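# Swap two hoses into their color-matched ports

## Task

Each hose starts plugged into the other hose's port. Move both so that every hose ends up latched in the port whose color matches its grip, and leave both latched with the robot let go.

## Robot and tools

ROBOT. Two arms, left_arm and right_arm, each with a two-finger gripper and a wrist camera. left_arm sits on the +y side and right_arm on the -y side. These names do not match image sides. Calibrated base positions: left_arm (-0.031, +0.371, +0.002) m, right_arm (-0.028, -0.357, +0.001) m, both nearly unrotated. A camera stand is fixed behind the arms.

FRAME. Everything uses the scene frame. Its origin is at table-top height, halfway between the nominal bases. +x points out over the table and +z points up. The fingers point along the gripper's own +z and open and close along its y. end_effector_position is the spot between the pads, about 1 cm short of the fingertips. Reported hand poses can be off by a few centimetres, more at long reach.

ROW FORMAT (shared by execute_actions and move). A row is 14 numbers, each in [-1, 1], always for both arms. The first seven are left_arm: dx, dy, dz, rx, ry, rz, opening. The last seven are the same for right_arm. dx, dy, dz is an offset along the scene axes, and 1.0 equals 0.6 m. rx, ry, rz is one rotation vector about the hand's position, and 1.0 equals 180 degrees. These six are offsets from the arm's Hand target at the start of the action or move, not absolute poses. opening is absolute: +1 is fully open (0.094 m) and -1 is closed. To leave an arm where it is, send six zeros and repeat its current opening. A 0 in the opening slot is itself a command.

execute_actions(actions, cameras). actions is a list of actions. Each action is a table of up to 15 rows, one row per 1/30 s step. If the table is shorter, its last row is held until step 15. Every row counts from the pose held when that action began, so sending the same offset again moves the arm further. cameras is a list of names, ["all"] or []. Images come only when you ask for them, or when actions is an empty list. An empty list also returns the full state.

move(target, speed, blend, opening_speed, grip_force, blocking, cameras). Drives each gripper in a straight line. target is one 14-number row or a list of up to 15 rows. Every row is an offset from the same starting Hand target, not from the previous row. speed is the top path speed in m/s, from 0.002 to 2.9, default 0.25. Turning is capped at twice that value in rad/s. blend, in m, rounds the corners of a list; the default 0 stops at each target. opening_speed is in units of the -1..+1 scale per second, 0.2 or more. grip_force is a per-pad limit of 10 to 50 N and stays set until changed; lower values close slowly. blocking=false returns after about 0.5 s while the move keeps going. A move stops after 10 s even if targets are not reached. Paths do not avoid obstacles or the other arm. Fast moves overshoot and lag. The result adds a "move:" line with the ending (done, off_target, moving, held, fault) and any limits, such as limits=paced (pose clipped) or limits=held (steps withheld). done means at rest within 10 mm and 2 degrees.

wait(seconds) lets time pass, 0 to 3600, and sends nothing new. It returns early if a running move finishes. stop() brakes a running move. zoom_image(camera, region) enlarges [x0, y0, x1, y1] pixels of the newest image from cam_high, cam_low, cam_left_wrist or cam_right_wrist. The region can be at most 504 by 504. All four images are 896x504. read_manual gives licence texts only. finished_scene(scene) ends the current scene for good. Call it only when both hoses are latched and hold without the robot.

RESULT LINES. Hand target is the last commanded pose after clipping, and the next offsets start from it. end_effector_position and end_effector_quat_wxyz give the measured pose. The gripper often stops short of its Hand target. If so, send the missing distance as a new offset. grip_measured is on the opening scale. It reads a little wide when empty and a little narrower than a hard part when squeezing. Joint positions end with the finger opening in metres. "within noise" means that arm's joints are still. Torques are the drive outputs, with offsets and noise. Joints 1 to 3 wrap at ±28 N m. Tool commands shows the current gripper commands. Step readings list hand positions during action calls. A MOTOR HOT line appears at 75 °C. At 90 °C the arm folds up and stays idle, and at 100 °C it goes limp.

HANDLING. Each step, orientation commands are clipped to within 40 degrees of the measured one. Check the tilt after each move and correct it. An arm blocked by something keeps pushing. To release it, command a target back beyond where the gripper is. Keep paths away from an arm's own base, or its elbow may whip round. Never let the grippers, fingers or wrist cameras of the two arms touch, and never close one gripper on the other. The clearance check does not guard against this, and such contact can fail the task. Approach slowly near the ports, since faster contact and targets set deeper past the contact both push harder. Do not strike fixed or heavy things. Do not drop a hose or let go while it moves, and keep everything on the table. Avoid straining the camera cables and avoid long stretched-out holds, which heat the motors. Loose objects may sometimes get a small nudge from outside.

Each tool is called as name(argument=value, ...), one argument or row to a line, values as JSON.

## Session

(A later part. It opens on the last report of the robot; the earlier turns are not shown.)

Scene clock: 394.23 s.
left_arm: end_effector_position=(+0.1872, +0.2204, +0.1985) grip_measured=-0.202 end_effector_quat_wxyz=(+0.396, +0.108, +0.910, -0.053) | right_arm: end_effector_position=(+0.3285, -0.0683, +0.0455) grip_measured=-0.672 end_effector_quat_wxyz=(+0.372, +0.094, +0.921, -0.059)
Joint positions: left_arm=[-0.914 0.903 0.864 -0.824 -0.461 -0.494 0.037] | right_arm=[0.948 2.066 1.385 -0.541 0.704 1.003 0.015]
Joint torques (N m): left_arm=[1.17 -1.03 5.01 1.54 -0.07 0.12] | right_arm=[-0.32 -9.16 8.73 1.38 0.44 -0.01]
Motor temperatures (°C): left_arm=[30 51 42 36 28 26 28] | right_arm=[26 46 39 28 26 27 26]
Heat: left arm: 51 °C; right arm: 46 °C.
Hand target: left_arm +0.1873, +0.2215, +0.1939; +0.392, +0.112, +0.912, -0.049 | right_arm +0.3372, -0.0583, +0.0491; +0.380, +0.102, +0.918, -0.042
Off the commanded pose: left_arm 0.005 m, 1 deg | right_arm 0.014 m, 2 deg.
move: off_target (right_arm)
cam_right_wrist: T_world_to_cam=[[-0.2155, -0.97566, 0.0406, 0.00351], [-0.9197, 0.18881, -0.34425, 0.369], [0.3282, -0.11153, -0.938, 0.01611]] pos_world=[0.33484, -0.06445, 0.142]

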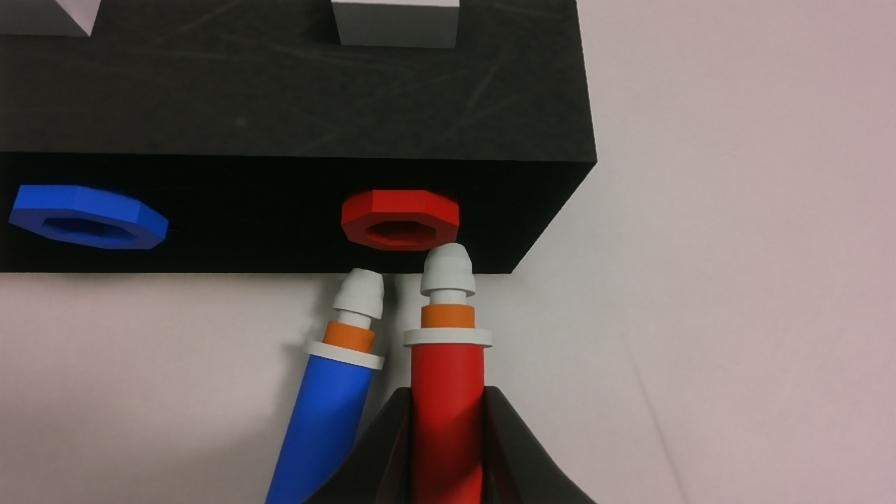

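move(
  target=[0,0,0,0,0,0,-0.2,-0.004,0.0125,0.0215,0,0,0,-0.88],
  speed=0.12,
  cameras=["cam_right_wrist"],
)

Scene clock: 398.10 s.
left_arm: end_effector_position=(+0.1872, +0.2204, +0.1985) grip_measured=-0.202 end_effector_quat_wxyz=(+0.396, +0.108, +0.910, -0.053) | right_arm: end_effector_position=(+0.3287, -0.0568, +0.0554) grip_measured=-0.672 end_effector_quat_wxyz=(+0.368, +0.091, +0.924, -0.049)
Joint positions: left_arm=[-0.914 0.903 0.864 -0.824 -0.461 -0.494 0.037] | right_arm=[0.958 2.069 1.439 -0.582 0.687 1.004 0.015]
Joint torques (N m): left_arm=[1.18 -1.03 5.03 1.54 -0.07 0.12] | right_arm=[0.16 -9.63 9.1 1.1 0.67 0.17]
Heat: left arm: 50 °C; right arm: 47 °C.
Hand target: left_arm +0.1873, +0.2215, +0.1939; +0.392, +0.112, +0.912, -0.049 | right_arm +0.3348, -0.0508, +0.0619; +0.380, +0.102, +0.918, -0.042
Off the commanded pose: left_arm 0.005 m, 1 deg | right_arm 0.011 m, 2 deg.
move: off_target (right_arm)
cam_right_wrist: T_world_to_cam=[[-0.20082, -0.97931, 0.02494, 0.0103], [-0.92495, 0.18116, -0.33412, 0.37115], [0.32269, -0.09016, -0.9422, 0.0299]] pos_world=[0.33571, -0.05446, 0.15193]

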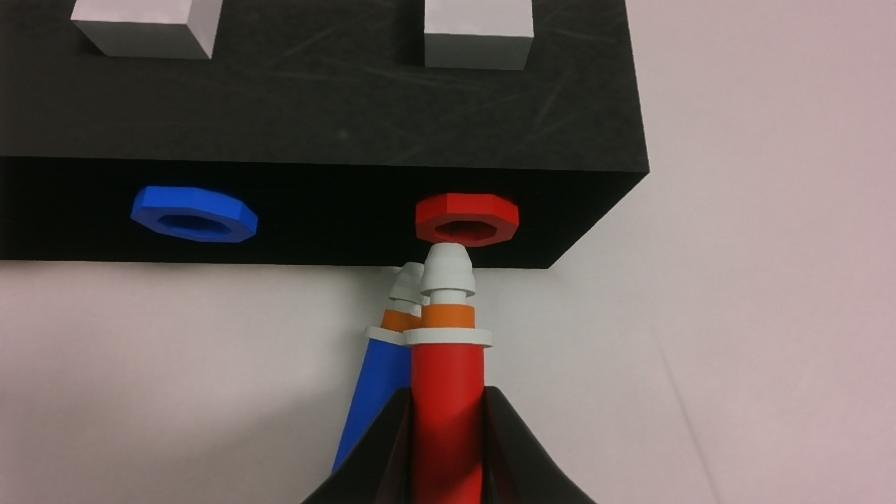

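move(
  target=[
    [0,0,0,0,0,0,-0.2,-0.001,-0.0055,0.002,0,0,0,-0.88],
    [0,0,0,0,0,0,-0.2,0.016,-0.009,0.003,0,0,0,-0.88],
  ],
  speed=0.1,
  cameras=["cam_right_wrist"],
)

Scene clock: 402.90 s.
left_arm: end_effector_position=(+0.1872, +0.2204, +0.1985) grip_measured=-0.202 end_effector_quat_wxyz=(+0.396, +0.108, +0.910, -0.053) | right_arm: end_effector_position=(+0.3289, -0.0571, +0.0549) grip_measured=-0.672 end_effector_quat_wxyz=(+0.366, +0.085, +0.925, -0.050)
Joint positions: left_arm=[-0.914 0.903 0.864 -0.824 -0.461 -0.494 0.037] | right_arm=[0.955 2.069 1.439 -0.582 0.682 0.991 0.015]
Joint torques (N m): left_arm=[1.18 -1.05 5.01 1.54 -0.07 0.12] | right_arm=[-2.04 -9.87 9.26 1.26 0.62 -0.02]
Heat: left arm: 49 °C; right arm: 47 °C.
Hand target: left_arm +0.1873, +0.2215, +0.1939; +0.392, +0.112, +0.912, -0.049 | right_arm +0.3443, -0.0562, +0.0637; +0.380, +0.101, +0.918, -0.042
Off the commanded pose: left_arm 0.005 m, 1 deg | right_arm 0.018 m, 3 deg.
move: off_target (right_arm)
cam_right_wrist: T_world_to_cam=[[-0.19166, -0.98094, 0.03208, 0.0066], [-0.92852, 0.17063, -0.32975, 0.37161], [0.31799, -0.09299, -0.94352, 0.03084]] pos_world=[0.3365, -0.05407, 0.15142]

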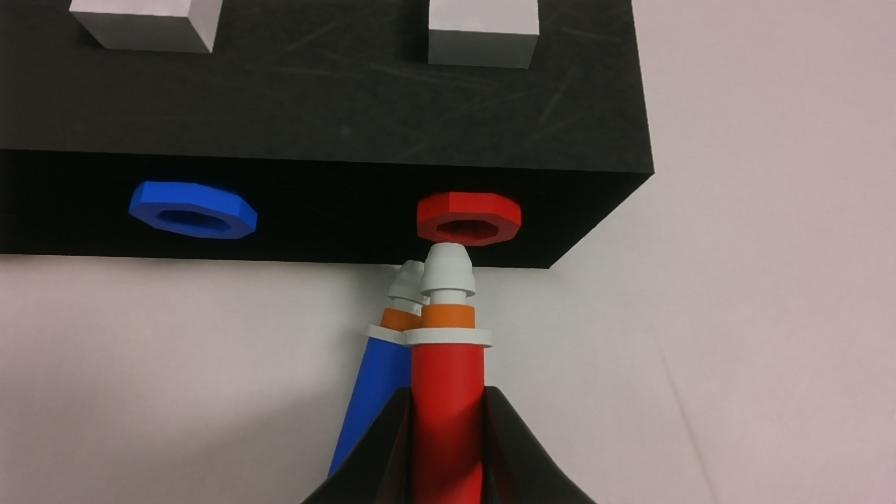

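move(
  target=[0,0,0,0,0,0,-0.2,-0.029,0.004,0,0,0,0,-0.88],
  speed=0.12,
  cameras=["cam_right_wrist"],
)

Scene clock: 407.00 s.
left_arm: end_effector_position=(+0.1872, +0.2204, +0.1985) grip_measured=-0.202 end_effector_quat_wxyz=(+0.396, +0.108, +0.910, -0.053) | right_arm: end_effector_position=(+0.3270, -0.0549, +0.0556) grip_measured=-0.672 end_effector_quat_wxyz=(+0.369, +0.093, +0.923, -0.046)
Joint positions: left_arm=[-0.914 0.903 0.864 -0.824 -0.461 -0.494 0.037] | right_arm=[0.964 2.069 1.439 -0.583 0.689 1.017 0.015]
Joint torques (N m): left_arm=[1.18 -1.03 5.03 1.54 -0.08 0.12] | right_arm=[0.65 -11.73 6.48 1.06 0.69 0.14]
Heat: left arm: 49 °C; right arm: 48 °C.
Hand target: left_arm +0.1873, +0.2215, +0.1939; +0.392, +0.112, +0.912, -0.049 | right_arm +0.3269, -0.0537, +0.0637; +0.380, +0.101, +0.918, -0.042
Off the commanded pose: left_arm 0.005 m, 1 deg | right_arm 0.008 m, 2 deg.
move: done
cam_right_wrist: T_world_to_cam=[[-0.2042, -0.97877, 0.0176, 0.01334], [-0.9233, 0.18659, -0.33571, 0.36913], [0.3253, -0.0848, -0.9418, 0.0302]] pos_world=[0.33372, -0.05326, 0.15213]

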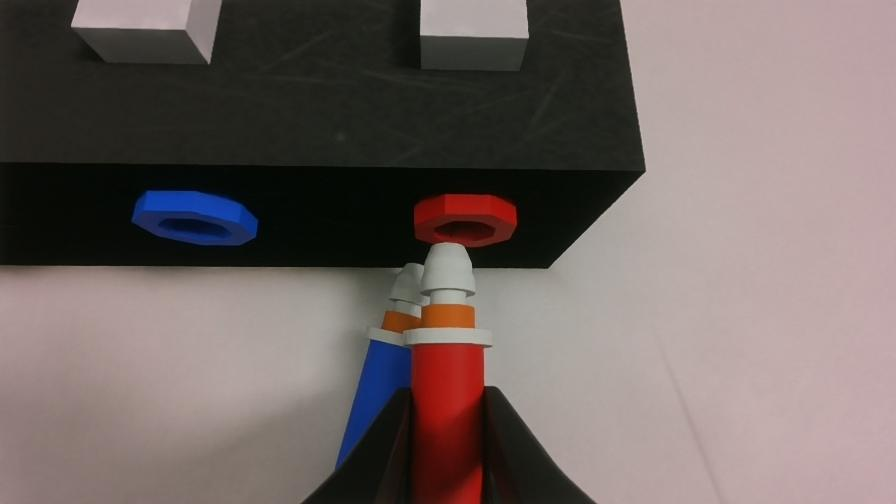

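move(
  target=[0,0,0,0,0,0,-0.2,-0.012,-0.015,0,0,0,0,-0.88],
  speed=0.15,
  cameras=["cam_right_wrist"],
)

Scene clock: 409.30 s.
left_arm: end_effector_position=(+0.1872, +0.2204, +0.1985) grip_measured=-0.202 end_effector_quat_wxyz=(+0.396, +0.108, +0.910, -0.053) | right_arm: end_effector_position=(+0.3198, -0.0655, +0.0455) grip_measured=-0.672 end_effector_quat_wxyz=(+0.362, +0.090, +0.926, -0.060)
Joint positions: left_arm=[-0.914 0.903 0.864 -0.824 -0.461 -0.494 0.037] | right_arm=[0.964 2.061 1.391 -0.579 0.692 1.02 0.015]
Joint torques (N m): left_arm=[1.2 -1.05 5.01 1.54 -0.07 0.12] | right_arm=[0.76 -14.27 5.22 1.14 0.68 0.19]
Heat: left arm: 49 °C; right arm: 48 °C.
Hand target: left_arm +0.1873, +0.2215, +0.1939; +0.392, +0.112, +0.912, -0.049 | right_arm +0.3197, -0.0627, +0.0637; +0.380, +0.101, +0.918, -0.042
Off the commanded pose: left_arm 0.005 m, 1 deg | right_arm 0.018 m, 3 deg.
move: off_target (right_arm)
cam_right_wrist: T_world_to_cam=[[-0.20718, -0.97714, 0.0477, 0.00138], [-0.92847, 0.18103, -0.32429, 0.36182], [0.30824, -0.11147, -0.94475, 0.02597]] pos_world=[0.32822, -0.06126, 0.1418]

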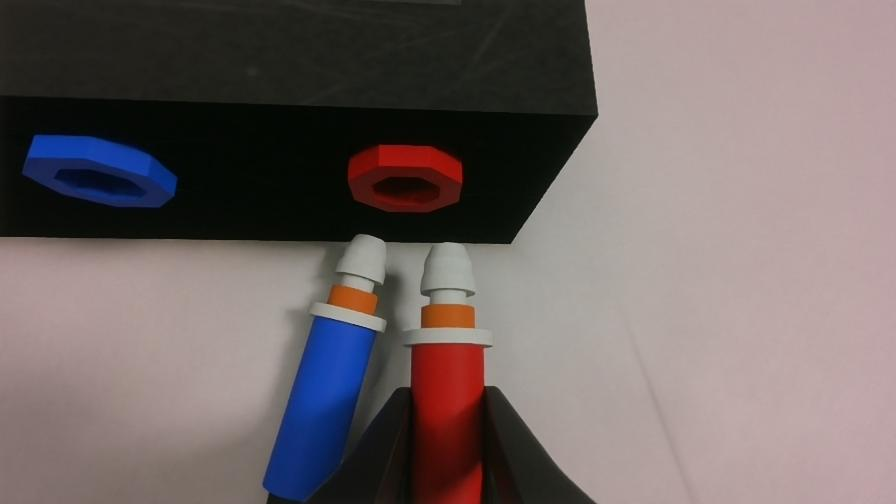

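move(
  target=[
    [0,0,0,0,0,0,-0.2,-0.04,0.03,0.012,0,0,0.008,-0.88],
    [0,0,0,0,0,0,-0.2,0.03,0.019,-0.003,0,0,0.008,-0.88],
  ],
  speed=0.12,
  cameras=["cam_right_wrist"],
)

Scene clock: 418.40 s.
left_arm: end_effector_position=(+0.1872, +0.2204, +0.1985) grip_measured=-0.202 end_effector_quat_wxyz=(+0.396, +0.108, +0.910, -0.053) | right_arm: end_effector_position=(+0.3273, -0.0606, +0.0574) grip_measured=-0.672 end_effector_quat_wxyz=(+0.371, +0.080, +0.924, -0.054)
Joint positions: left_arm=[-0.914 0.903 0.864 -0.824 -0.461 -0.494 0.037] | right_arm=[0.957 2.054 1.419 -0.576 0.694 0.98 0.015]
Joint torques (N m): left_arm=[1.18 -1.05 5.03 1.54 -0.07 0.12] | right_arm=[-0.68 -9.11 9.03 1.43 0.46 0]
Motor temperatures (°C): left_arm=[30 48 41 36 28 26 28] | right_arm=[26 51 41 28 26 27 27]
Heat: left arm: 48 °C; right arm: 51 °C.
Hand target: left_arm +0.1873, +0.2215, +0.1939; +0.392, +0.112, +0.912, -0.049 | right_arm +0.3378, -0.0514, +0.0619; +0.381, +0.090, +0.919, -0.038
Off the commanded pose: left_arm 0.005 m, 1 deg | right_arm 0.015 m, 3 deg.
move: off_target (right_arm)
cam_right_wrist: T_world_to_cam=[[-0.18625, -0.98158, 0.04249, 0.00034], [-0.92646, 0.16106, -0.34019, 0.37086], [0.32708, -0.10272, -0.9394, 0.02954]] pos_world=[0.33399, -0.05637, 0.1539]

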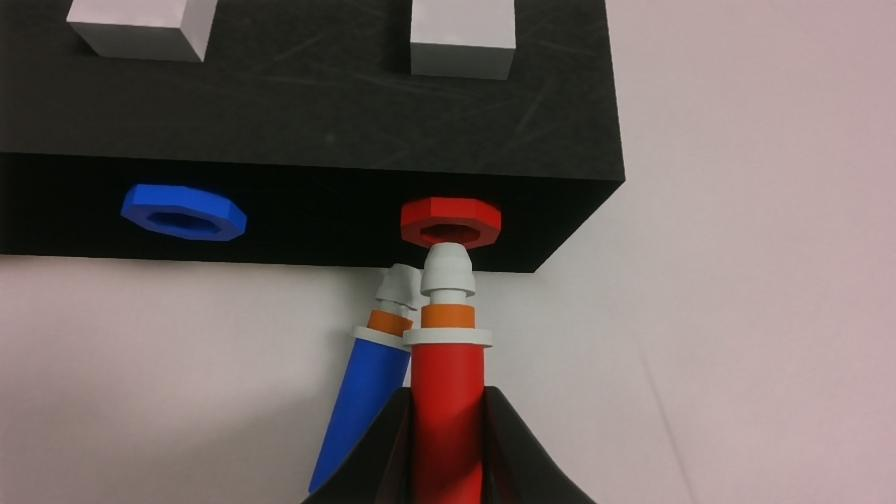

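move(
  target=[0,0,0,0,0,0,-0.2,0.075,-0.0185,0.006,0,0,0,-0.88],
  speed=0.12,
  cameras=["cam_right_wrist"],
)

Scene clock: 421.47 s.
left_arm: end_effector_position=(+0.1872, +0.2204, +0.1985) grip_measured=-0.202 end_effector_quat_wxyz=(+0.396, +0.108, +0.910, -0.053) | right_arm: end_effector_position=(+0.3362, -0.0569, +0.0521) grip_measured=-0.672 end_effector_quat_wxyz=(+0.327, +0.044, +0.943, -0.046)
Joint positions: left_arm=[-0.914 0.903 0.864 -0.824 -0.461 -0.494 0.037] | right_arm=[0.913 2.078 1.481 -0.614 0.583 0.879 0.015]
Joint torques (N m): left_arm=[1.18 -1.05 5.01 1.54 -0.08 0.12] | right_arm=[-5.55 -8.4 10.07 2.17 1.19 -0.07]
Heat: left arm: 48 °C; right arm: 51 °C.
Hand target: left_arm +0.1873, +0.2215, +0.1939; +0.392, +0.112, +0.912, -0.049 | right_arm +0.3828, -0.0625, +0.0654; +0.381, +0.090, +0.919, -0.038
Off the commanded pose: left_arm 0.005 m, 1 deg | right_arm 0.049 m, 9 deg.
move: off_target (right_arm)
cam_right_wrist: T_world_to_cam=[[-0.11175, -0.99194, 0.05975, -0.02069], [-0.96417, 0.09367, -0.24819, 0.38072], [0.24059, -0.08534, -0.96687, 0.0535]] pos_world=[0.3519, -0.05161, 0.14746]

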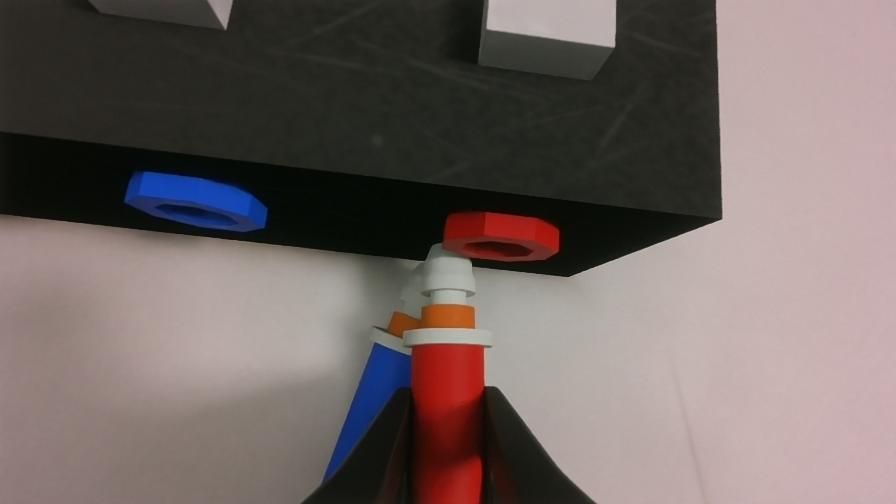

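zoom_image(
  camera="cam_right_wrist",
  region=[350, 170, 600, 380],
)

Scaled by 2.016.

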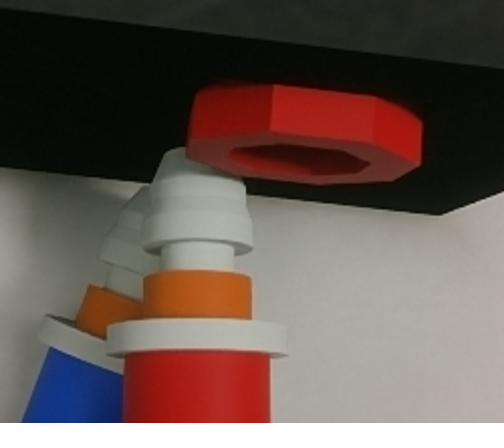

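move(
  target=[
    [0.2545,-0.119,-0.1,-0.2041,-0.16,-0.4,-0.2,-0.115,0.0487,0.0192,0,0,0,-0.88],
    [0.2545,-0.119,-0.19,-0.2041,-0.16,-0.4,-0.2,-0.075,0.0185,-0.0058,0,0,0,-0.88],
  ],
  speed=0.2,
  cameras=["cam_right_wrist","cam_left_wrist"],
)

zoom_image(
  camera="cam_left_wrist",
  region=[300, 100, 800, 380],
)

Scene clock: 445.53 s.
left_arm: end_effector_position=(+0.3364, +0.1490, +0.0763) grip_measured=-0.202 end_effector_quat_wxyz=(+0.491, +0.497, +0.510, -0.502) | right_arm: end_effector_position=(+0.3299, -0.0513, +0.0579) grip_measured=-0.672 end_effector_quat_wxyz=(+0.368, +0.079, +0.925, -0.049)
Joint positions: left_arm=[-0.142 2.279 0.895 1.284 1.438 0.076 0.037] | right_arm=[0.962 2.078 1.463 -0.592 0.684 0.981 0.015]
Joint torques (N m): left_arm=[0.91 -8.62 4.29 1.68 0.24 -0.07] | right_arm=[-1.1 -11.37 5.41 1.58 0.57 -0.02]
Heat: left arm: 48 °C; right arm: 49 °C.
Hand target: left_arm +0.3399, +0.1501, +0.0799; +0.500, +0.500, +0.500, -0.500 | right_arm +0.3377, -0.0513, +0.0620; +0.381, +0.090, +0.919, -0.038
Off the commanded pose: left_arm 0.005 m, 2 deg | right_arm 0.009 m, 2 deg.
move: done
cam_left_wrist: T_world_to_cam=[[-0.9996, 0.00993, 0.02663, 0.33044], [-0.0199, 0.42416, -0.90537, 0.05069], [-0.02029, -0.90553, -0.42379, 0.26181]] pos_world=[0.33662, 0.2123, 0.14805]
cam_right_wrist: T_world_to_cam=[[-0.17926, -0.98319, 0.03475, 0.00791], [-0.92966, 0.15773, -0.33296, 0.37241], [0.32188, -0.09199, -0.9423, 0.03247]] pos_world=[0.33718, -0.04797, 0.15431]
Images, in order (width x height): cam_left_wrist 896x504, cam_right_wrist 896x504.

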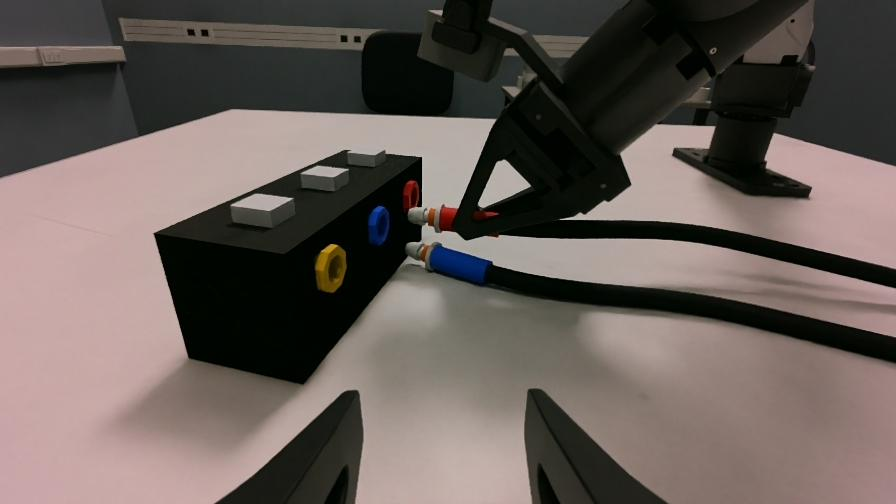

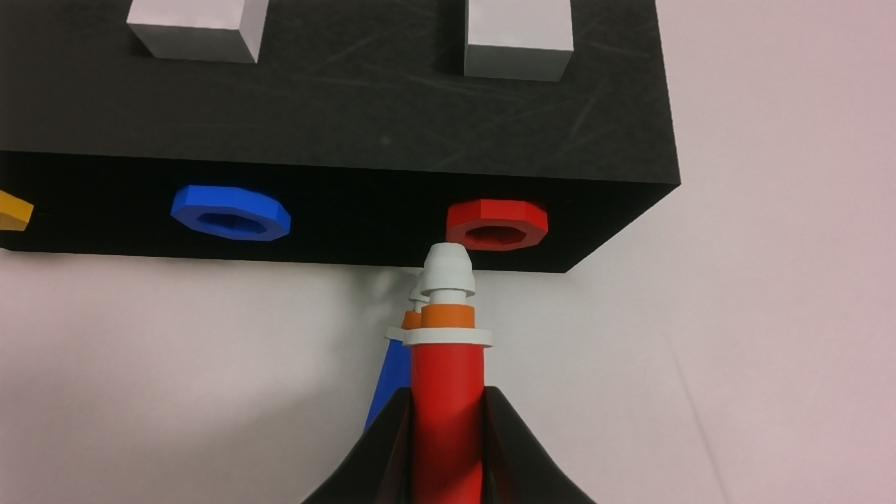

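Scaled by 1.008.

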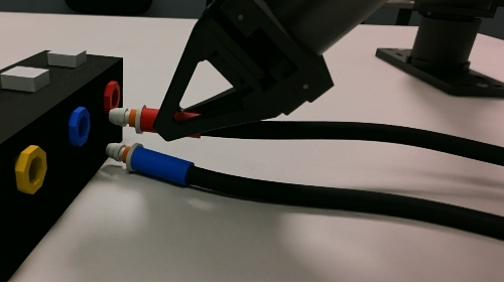

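zoom_image(
  camera="cam_left_wrist",
  region=[370, 160, 530, 260],
)

Scaled by 3.150.

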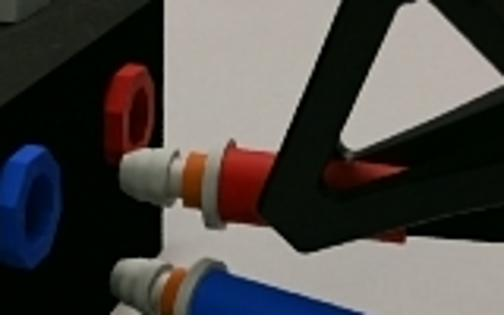

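move(
  target=[
    [0,0,0,0,0,0,-0.2,-0.07,0.031,0.0467,0,0,0,-0.88],
    [0,0,0,0,0,0,-0.2,0,-0.0005,0.0215,0,0,0,-0.88],
  ],
  speed=0.12,
  cameras=["cam_right_wrist","cam_left_wrist"],
)

zoom_image(
  camera="cam_left_wrist",
  region=[370, 160, 530, 260],
)

Scene clock: 457.27 s.
left_arm: end_effector_position=(+0.3364, +0.1490, +0.0763) grip_measured=-0.202 end_effector_quat_wxyz=(+0.491, +0.497, +0.510, -0.502) | right_arm: end_effector_position=(+0.3328, -0.0590, +0.0673) grip_measured=-0.672 end_effector_quat_wxyz=(+0.370, +0.083, +0.923, -0.061)
Joint positions: left_arm=[-0.142 2.279 0.895 1.284 1.438 0.076 0.037] | right_arm=[0.951 2.067 1.483 -0.638 0.7 0.983 0.015]
Joint torques (N m): left_arm=[0.9 -8.87 4.25 1.57 0.24 0.02] | right_arm=[-0.16 -12.01 6.04 1.57 0.4 -0.05]
Heat: left arm: 50 °C; right arm: 50 °C.
Hand target: left_arm +0.3397, +0.1501, +0.0798; +0.498, +0.502, +0.502, -0.498 | right_arm +0.3377, -0.0516, +0.0750; +0.381, +0.090, +0.919, -0.037
Off the commanded pose: left_arm 0.005 m, 2 deg | right_arm 0.012 m, 3 deg.
move: off_target (right_arm)
cam_left_wrist: T_world_to_cam=[[-0.9996, 0.00993, 0.02663, 0.33043], [-0.0199, 0.42416, -0.90537, 0.05078], [-0.02029, -0.90553, -0.42379, 0.26185]] pos_world=[0.33662, 0.2123, 0.14815]
cam_right_wrist: T_world_to_cam=[[-0.19626, -0.9791, 0.0533, 0.00523], [-0.92566, 0.16707, -0.33948, 0.37911], [0.32348, -0.11596, -0.9391, 0.03755]] pos_world=[0.33981, -0.05386, 0.16368]
Images, in order (width x height): cam_left_wrist 896x504, cam_right_wrist 896x504.

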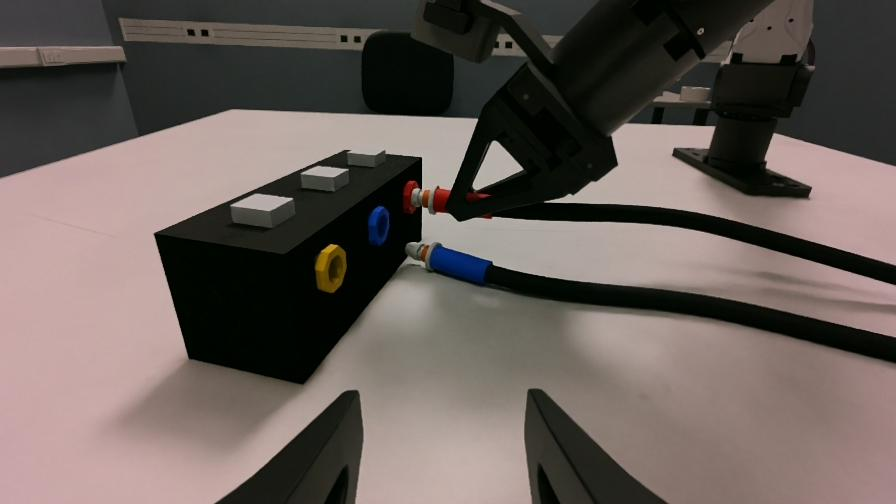

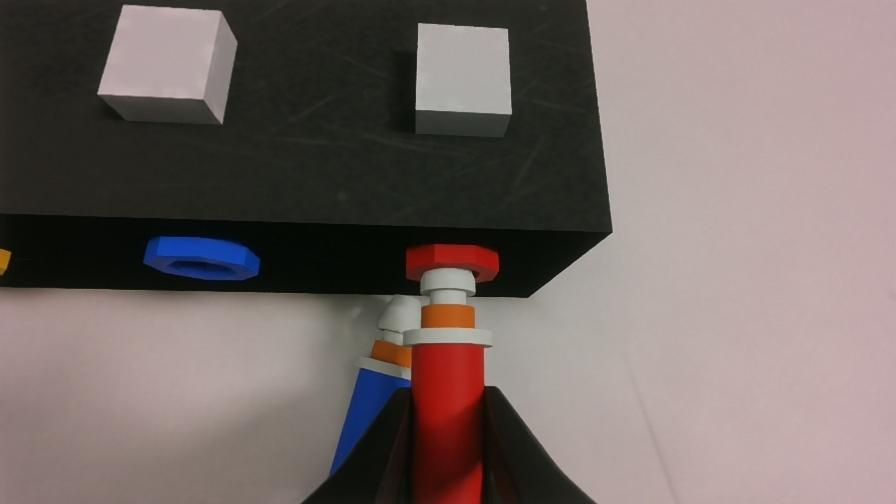

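Scaled by 3.150.

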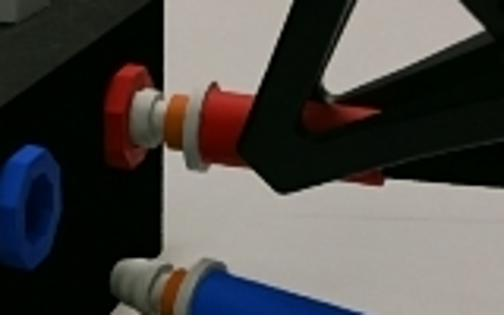

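move(
  target=[0,0,0,0,0,0,-0.2,0.07,-0.0155,0.008,0,0,0,-0.88],
  speed=0.15,
  cameras=["cam_right_wrist","cam_left_wrist"],
)

zoom_image(
  camera="cam_left_wrist",
  region=[370, 160, 530, 260],
)

Scene clock: 460.20 s.
left_arm: end_effector_position=(+0.3364, +0.1490, +0.0763) grip_measured=-0.202 end_effector_quat_wxyz=(+0.491, +0.497, +0.510, -0.502) | right_arm: end_effector_position=(+0.3394, -0.0646, +0.0684) grip_measured=-0.672 end_effector_quat_wxyz=(+0.342, +0.051, +0.936, -0.069)
Joint positions: left_arm=[-0.142 2.279 0.895 1.284 1.438 0.076 0.037] | right_arm=[0.914 2.067 1.516 -0.678 0.639 0.889 0.015]
Joint torques (N m): left_arm=[0.9 -8.88 4.25 1.57 0.25 0.02] | right_arm=[-5.07 -8.95 9.77 2.29 0.66 -0.13]
Heat: left arm: 50 °C; right arm: 50 °C.
Hand target: left_arm +0.3397, +0.1501, +0.0798; +0.498, +0.502, +0.502, -0.498 | right_arm +0.3798, -0.0610, +0.0797; +0.381, +0.090, +0.919, -0.038
Off the commanded pose: left_arm 0.005 m, 1 deg | right_arm 0.042 m, 7 deg.
move: off_target (right_arm)
cam_left_wrist: T_world_to_cam=[[-0.9996, 0.00993, 0.02663, 0.33043], [-0.0199, 0.42416, -0.90537, 0.05078], [-0.02029, -0.90553, -0.42379, 0.26185]] pos_world=[0.33662, 0.2123, 0.14815]
cam_right_wrist: T_world_to_cam=[[-0.13983, -0.9856, 0.09511, -0.02152], [-0.9532, 0.10798, -0.2824, 0.3882], [0.26806, -0.13015, -0.95457, 0.0548]] pos_world=[0.35233, -0.056, 0.16398]
Images, in order (width x height): cam_left_wrist 896x504, cam_right_wrist 896x504.

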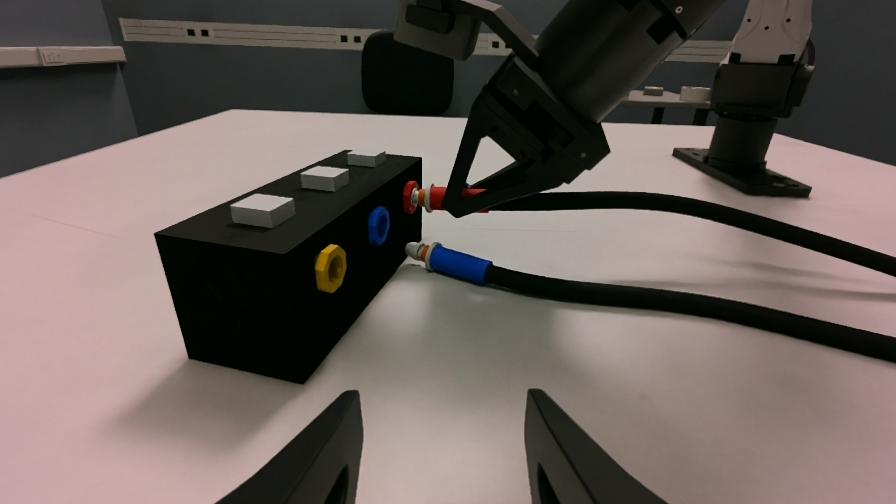

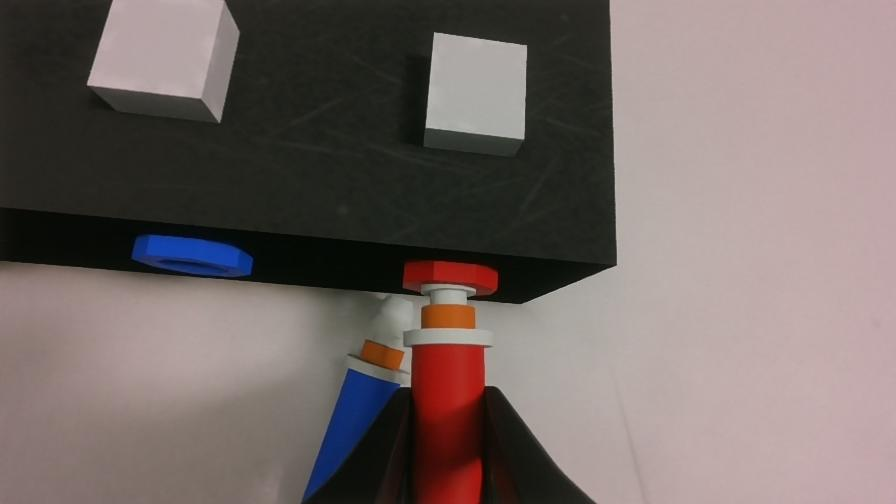

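Scaled by 3.150.

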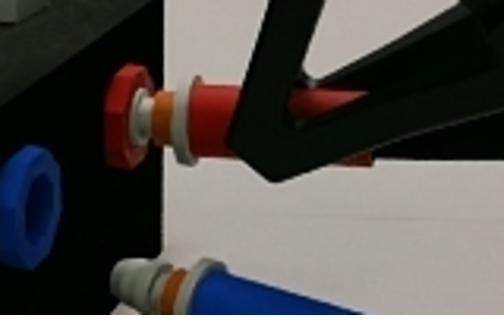

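move(
  target=[0,0,0,0,0,0,-0.2,0.085,-0.012,0.005,0,-0.02,0,-0.88],
  speed=0.25,
  cameras=["cam_right_wrist","cam_left_wrist"],
)

zoom_image(
  camera="cam_left_wrist",
  region=[370, 160, 530, 260],
)

Scene clock: 464.50 s.
left_arm: end_effector_position=(+0.3364, +0.1490, +0.0763) grip_measured=-0.202 end_effector_quat_wxyz=(+0.491, +0.497, +0.510, -0.502) | right_arm: end_effector_position=(+0.3472, -0.0677, +0.0686) grip_measured=-0.672 end_effector_quat_wxyz=(+0.314, +0.028, +0.947, -0.067)
Joint positions: left_arm=[-0.142 2.279 0.895 1.284 1.438 0.076 0.037] | right_arm=[0.876 2.08 1.564 -0.719 0.571 0.817 0.015]
Joint torques (N m): left_arm=[0.91 -8.85 4.26 1.57 0.24 0.02] | right_arm=[-8.68 -6.78 10.71 3.45 1.44 -0.35]
Heat: left arm: 51 °C; right arm: 49 °C.
Hand target: left_arm +0.3397, +0.1501, +0.0798; +0.498, +0.502, +0.502, -0.498 | right_arm +0.4308, -0.0681, +0.0828; +0.410, +0.091, +0.907, -0.035
Off the commanded pose: left_arm 0.005 m, 1 deg | right_arm 0.085 m, 14 deg.
move: off_target (right_arm)
cam_left_wrist: T_world_to_cam=[[-0.9996, 0.00993, 0.02663, 0.33043], [-0.0199, 0.42416, -0.90537, 0.05078], [-0.02029, -0.90553, -0.42379, 0.26185]] pos_world=[0.33662, 0.2123, 0.14815]
cam_right_wrist: T_world_to_cam=[[-0.09348, -0.98947, 0.11046, -0.04084], [-0.97283, 0.06718, -0.22157, 0.39585], [0.21182, -0.12817, -0.96887, 0.07317]] pos_world=[0.36578, -0.05762, 0.16311]
Images, in order (width x height): cam_left_wrist 896x504, cam_right_wrist 896x504.

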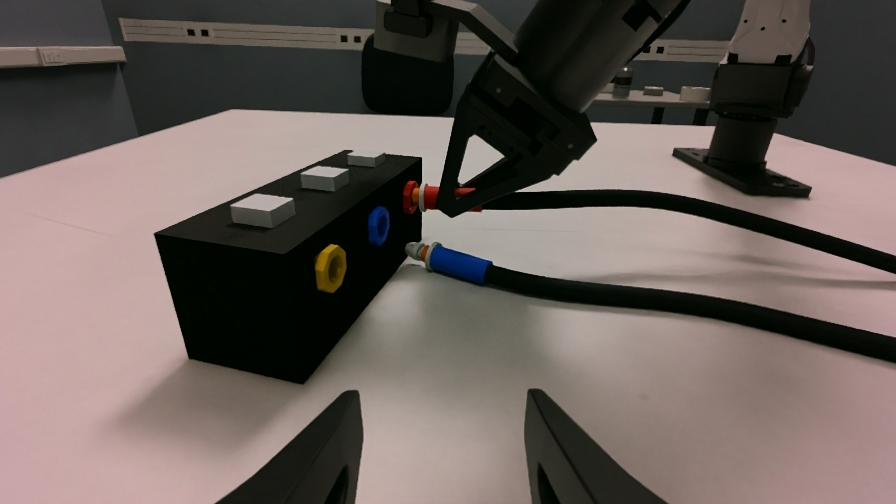

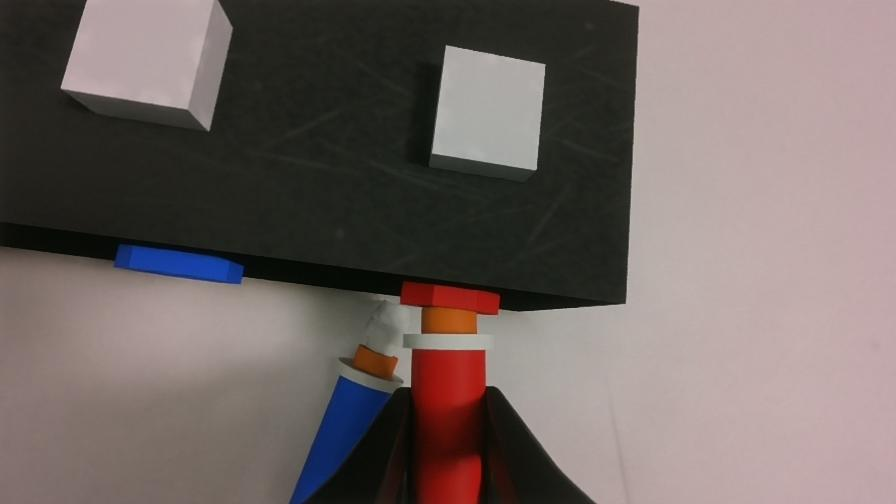

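Scaled by 3.150.

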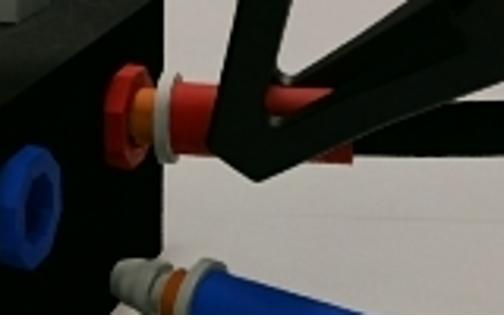

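move(
  target=[0,0,0,0,0,0,-0.2,0.09,-0.02,0.004,0,-0.04,0,-0.95],
  speed=0.3,
  cameras=["cam_right_wrist","cam_left_wrist"],
)

zoom_image(
  camera="cam_left_wrist",
  region=[370, 160, 530, 260],
)

Scene clock: 470.37 s.
left_arm: end_effector_position=(+0.3364, +0.1490, +0.0763) grip_measured=-0.202 end_effector_quat_wxyz=(+0.491, +0.497, +0.510, -0.502) | right_arm: end_effector_position=(+0.3504, -0.0693, +0.0682) grip_measured=-0.672 end_effector_quat_wxyz=(+0.300, +0.018, +0.952, -0.061)
Joint positions: left_arm=[-0.142 2.279 0.895 1.284 1.438 0.076 0.037] | right_arm=[0.856 2.08 1.575 -0.727 0.531 0.78 0.015]
Joint torques (N m): left_arm=[0.91 -8.87 4.26 1.57 0.24 0.02] | right_arm=[-13.03 -5.39 11.02 4.48 2.31 -0.76]
Motor temperatures (°C): left_arm=[30 52 41 36 28 26 27] | right_arm=[28 49 45 33 27 27 27]
Heat: left arm: 52 °C; right arm: 49 °C.
Hand target: left_arm +0.3397, +0.1501, +0.0798; +0.498, +0.502, +0.502, -0.498 | right_arm +0.4848, -0.0802, +0.0853; +0.466, +0.093, +0.879, -0.029
Off the commanded pose: left_arm 0.005 m, 1 deg | right_arm 0.136 m, 23 deg.
move: off_target (right_arm)
cam_left_wrist: T_world_to_cam=[[-0.9996, 0.00993, 0.02663, 0.33043], [-0.0199, 0.42416, -0.90537, 0.05078], [-0.02029, -0.90553, -0.42379, 0.26185]] pos_world=[0.33662, 0.2123, 0.14815]
cam_right_wrist: T_world_to_cam=[[-0.06757, -0.992, 0.10659, -0.05114], [-0.98049, 0.04625, -0.19108, 0.39812], [0.18462, -0.11742, -0.97577, 0.08262]] pos_world=[0.37165, -0.05944, 0.16215]
Images, in order (width x height): cam_left_wrist 896x504, cam_right_wrist 896x504.

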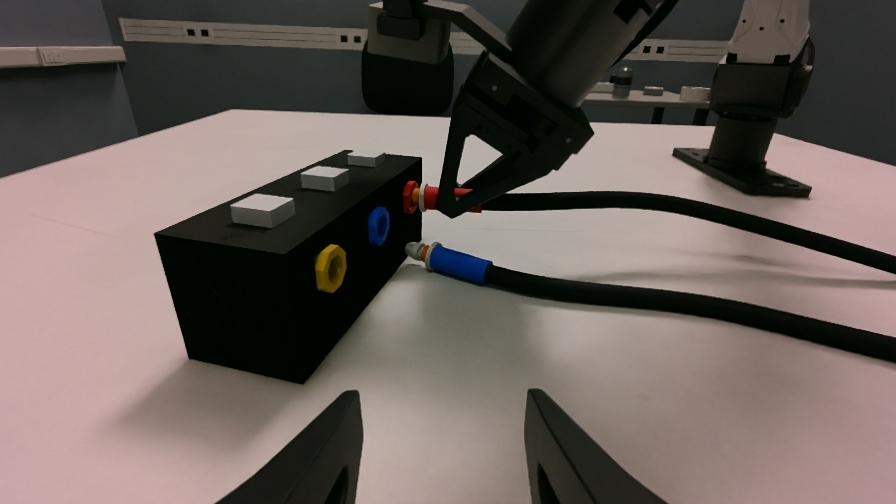

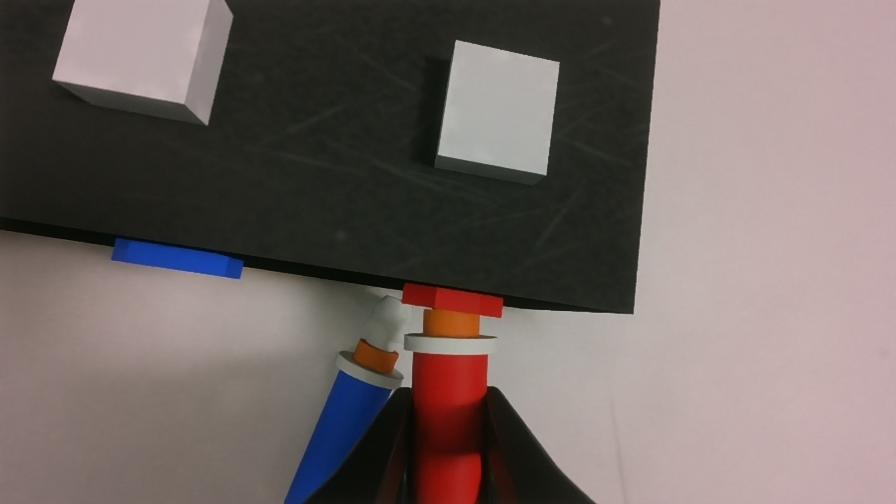

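Scaled by 3.150.

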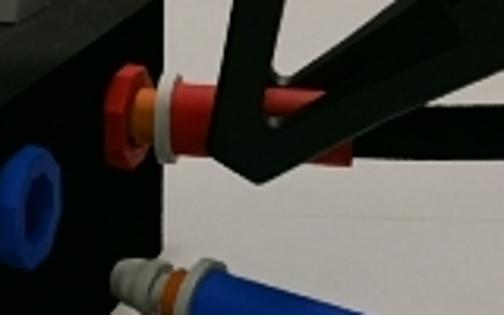

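move(
  target=[0,0,0,0,0,0,-0.2,0.0103,0.095,0.038,0,0,0,-0.95],
  speed=0.25,
  cameras=["cam_right_wrist","cam_left_wrist"],
)

zoom_image(
  camera="cam_left_wrist",
  region=[370, 160, 530, 260],
)

Scene clock: 482.43 s.
left_arm: end_effector_position=(+0.3364, +0.1490, +0.0763) grip_measured=-0.202 end_effector_quat_wxyz=(+0.491, +0.497, +0.510, -0.502) | right_arm: end_effector_position=(+0.3520, -0.0660, +0.0702) grip_measured=-0.672 end_effector_quat_wxyz=(+0.228, +0.029, +0.964, -0.135)
Joint positions: left_arm=[-0.142 2.279 0.895 1.284 1.438 0.076 0.037] | right_arm=[0.857 2.302 1.991 -1.16 0.528 0.871 0.015]
Joint torques (N m): left_arm=[0.9 -8.85 4.26 1.57 0.24 0.02] | right_arm=[-5.6 -11.23 14.02 4.51 2.8 -0.19]
Motor temperatures (°C): left_arm=[30 53 40 36 28 26 27] | right_arm=[32 47 48 41 30 27 27]
Heat: left arm: 53 °C; right arm: 48 °C.
Hand target: left_arm +0.3397, +0.1501, +0.0798; +0.498, +0.502, +0.502, -0.498 | right_arm +0.4910, -0.0232, +0.1080; +0.466, +0.093, +0.879, -0.029
Off the commanded pose: left_arm 0.005 m, 1 deg | right_arm 0.150 m, 32 deg.
move: off_target (right_arm)
cam_left_wrist: T_world_to_cam=[[-0.9996, 0.00993, 0.02663, 0.33043], [-0.0199, 0.42416, -0.90537, 0.05078], [-0.02029, -0.90553, -0.42379, 0.26185]] pos_world=[0.33662, 0.2123, 0.14815]
cam_right_wrist: T_world_to_cam=[[-0.11465, -0.96193, 0.24807, -0.03931], [-0.99298, 0.10366, -0.05696, 0.39863], [0.02908, -0.25286, -0.96707, 0.12989]] pos_world=[0.38755, -0.04629, 0.15807]
Images, in order (width x height): cam_left_wrist 896x504, cam_right_wrist 896x504.

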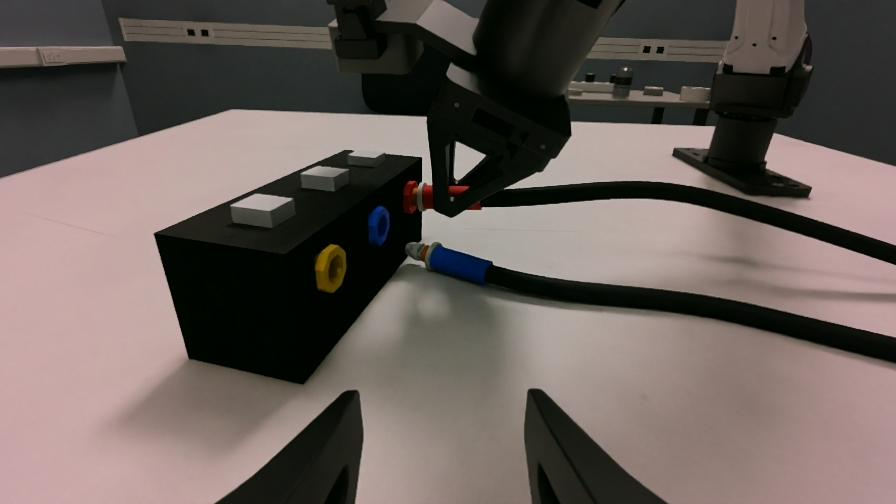

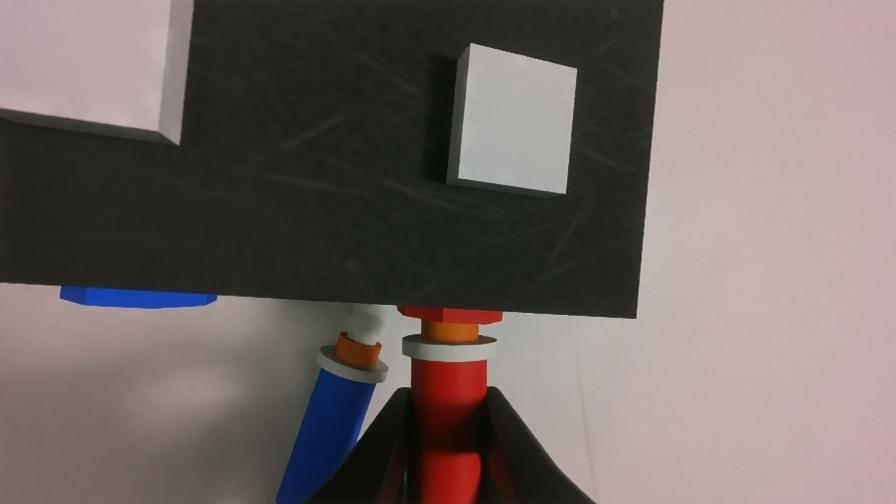

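Scaled by 3.150.

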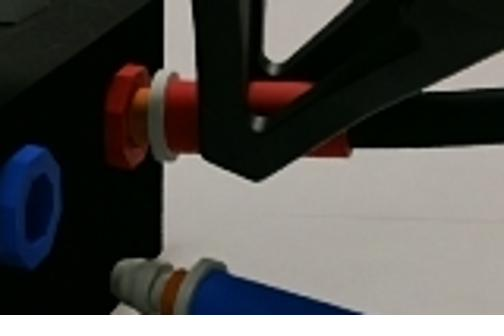

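move(
  target=[
    [0,0,0,0,0,0,-0.2,-0.2317,-0.0713,-0.063,-0.0635,0.168,0.0051,-0.95],
    [0,0,0,0,0,0,-0.2,-0.2317,-0.0713,-0.063,-0.0635,0.168,0.0051,-0.2],
    [0,0,0,0,0,0,-0.2,-0.318,-0.048,0.053,-0.0182,-0.0321,-0.0084,-0.2],
    [0,0,0,0,0,0,-0.2,-0.3117,-0.0447,-0.06,-0.0182,-0.0321,-0.0084,-0.2],
  ],
  speed=0.25,
  blend=[0,0,0.01,0],
  cameras=["cam_right_wrist","cam_left_wrist"],
)

zoom_image(
  camera="cam_left_wrist",
  region=[370, 160, 530, 260],
)

Scene clock: 499.53 s.
left_arm: end_effector_position=(+0.3364, +0.1490, +0.0763) grip_measured=-0.202 end_effector_quat_wxyz=(+0.491, +0.497, +0.510, -0.502) | right_arm: end_effector_position=(+0.3028, -0.0478, +0.0743) grip_measured=-0.202 end_effector_quat_wxyz=(+0.504, +0.088, +0.857, -0.055)
Joint positions: left_arm=[-0.142 2.279 0.895 1.284 1.438 0.076 0.037] | right_arm=[1.1 2.023 1.253 -0.339 0.998 1.029 0.038]
Joint torques (N m): left_arm=[0.91 -8.87 4.26 1.57 0.24 0.02] | right_arm=[-0.18 -9.48 4.7 1.49 0.75 0.04]
Motor temperatures (°C): left_arm=[30 54 40 36 28 26 27] | right_arm=[30 51 51 47 32 27 27]
Heat: left arm: 54 °C; right arm: 51 °C.
Hand target: left_arm +0.3397, +0.1501, +0.0798; +0.498, +0.502, +0.502, -0.498 | right_arm +0.3039, -0.0499, +0.0720; +0.512, +0.093, +0.852, -0.055
Off the commanded pose: left_arm 0.005 m, 1 deg | right_arm 0.003 m, 1 deg.
move: done
cam_left_wrist: T_world_to_cam=[[-0.9996, 0.00993, 0.02663, 0.33043], [-0.0199, 0.42416, -0.90537, 0.05078], [-0.02029, -0.90553, -0.42379, 0.26185]] pos_world=[0.33662, 0.2123, 0.14815]
cam_right_wrist: T_world_to_cam=[[-0.20383, -0.97897, 0.00836, 0.01556], [-0.784, 0.15811, -0.60028, 0.32785], [0.58634, -0.1289, -0.79974, -0.03537]] pos_world=[0.28094, -0.04117, 0.16839]
Images, in order (width x height): cam_left_wrist 896x504, cam_right_wrist 896x504.

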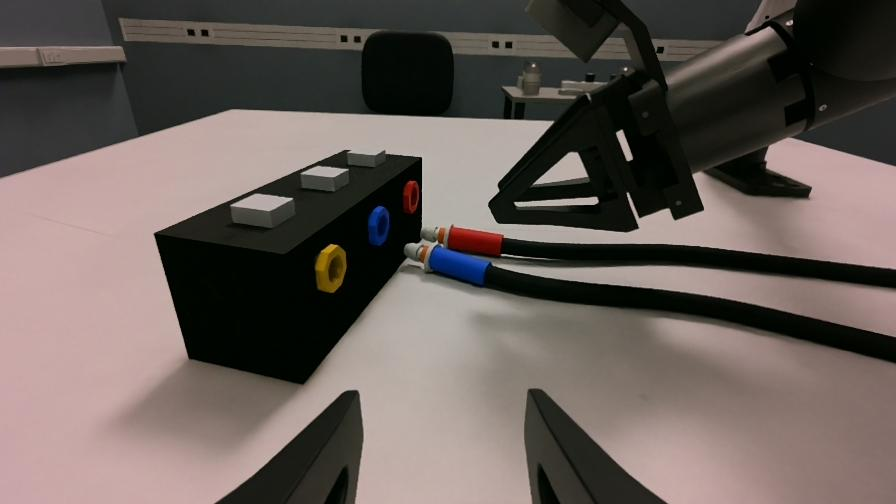

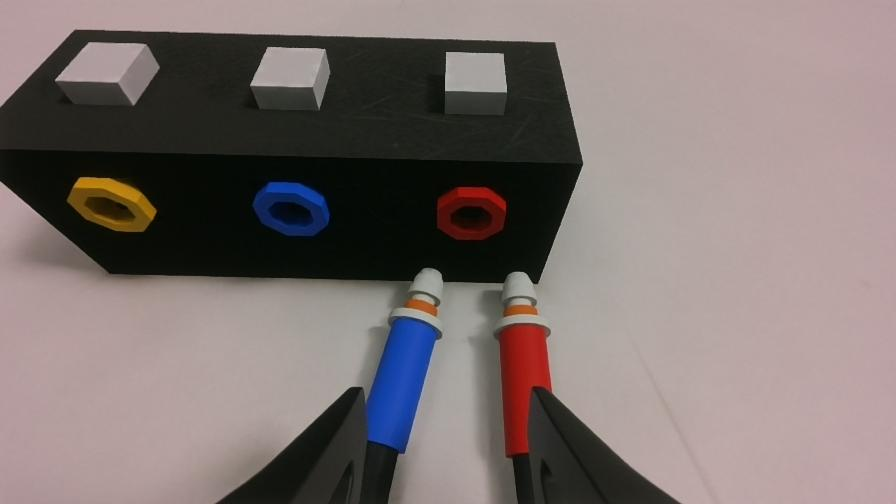

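Scaled by 3.150.

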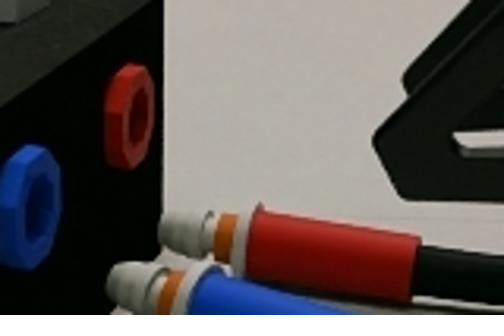

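move(
  target=[0,0,0,0,0,0,-0.2,-0.0132,-0.0302,-0.0333,0.0215,0.0748,-0.0447,-0.4],
  speed=0.2,
  cameras=["cam_right_wrist"],
)

Scene clock: 513.17 s.
left_arm: end_effector_position=(+0.3364, +0.1490, +0.0763) grip_measured=-0.202 end_effector_quat_wxyz=(+0.491, +0.497, +0.510, -0.502) | right_arm: end_effector_position=(+0.2925, -0.0704, +0.0540) grip_measured=-0.398 end_effector_quat_wxyz=(+0.403, +0.151, +0.899, -0.075)
Joint positions: left_arm=[-0.142 2.279 0.895 1.284 1.438 0.076 0.037] | right_arm=[1.051 2.051 1.371 -0.682 0.826 1.273 0.028]
Joint torques (N m): left_arm=[0.91 -8.87 4.26 1.57 0.24 0.02] | right_arm=[-0.69 -8.47 8.28 0.65 0.45 0.21]
Motor temperatures (°C): left_arm=[30 55 40 36 28 26 27] | right_arm=[29 50 47 40 30 27 26]
Heat: left arm: 55 °C; right arm: 50 °C.
Hand target: left_arm +0.3397, +0.1501, +0.0798; +0.498, +0.502, +0.502, -0.498 | right_arm +0.2960, -0.0681, +0.0521; +0.400, +0.162, +0.899, -0.073
Off the commanded pose: left_arm 0.005 m, 1 deg | right_arm 0.005 m, 1 deg.
move: done
cam_right_wrist: T_world_to_cam=[[-0.33068, -0.94364, 0.01412, 0.03071], [-0.86154, 0.29573, -0.41266, 0.33334], [0.38523, -0.14862, -0.91078, 0.01487]] pos_world=[0.29161, -0.0674, 0.15067]

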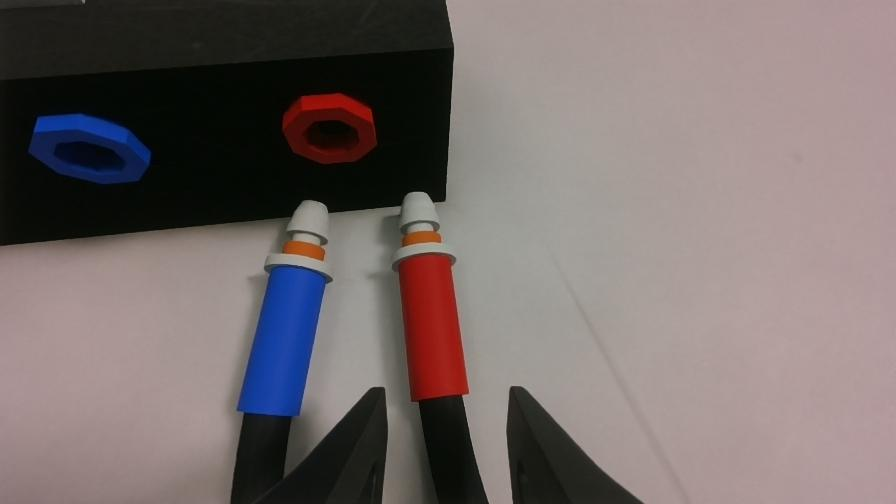

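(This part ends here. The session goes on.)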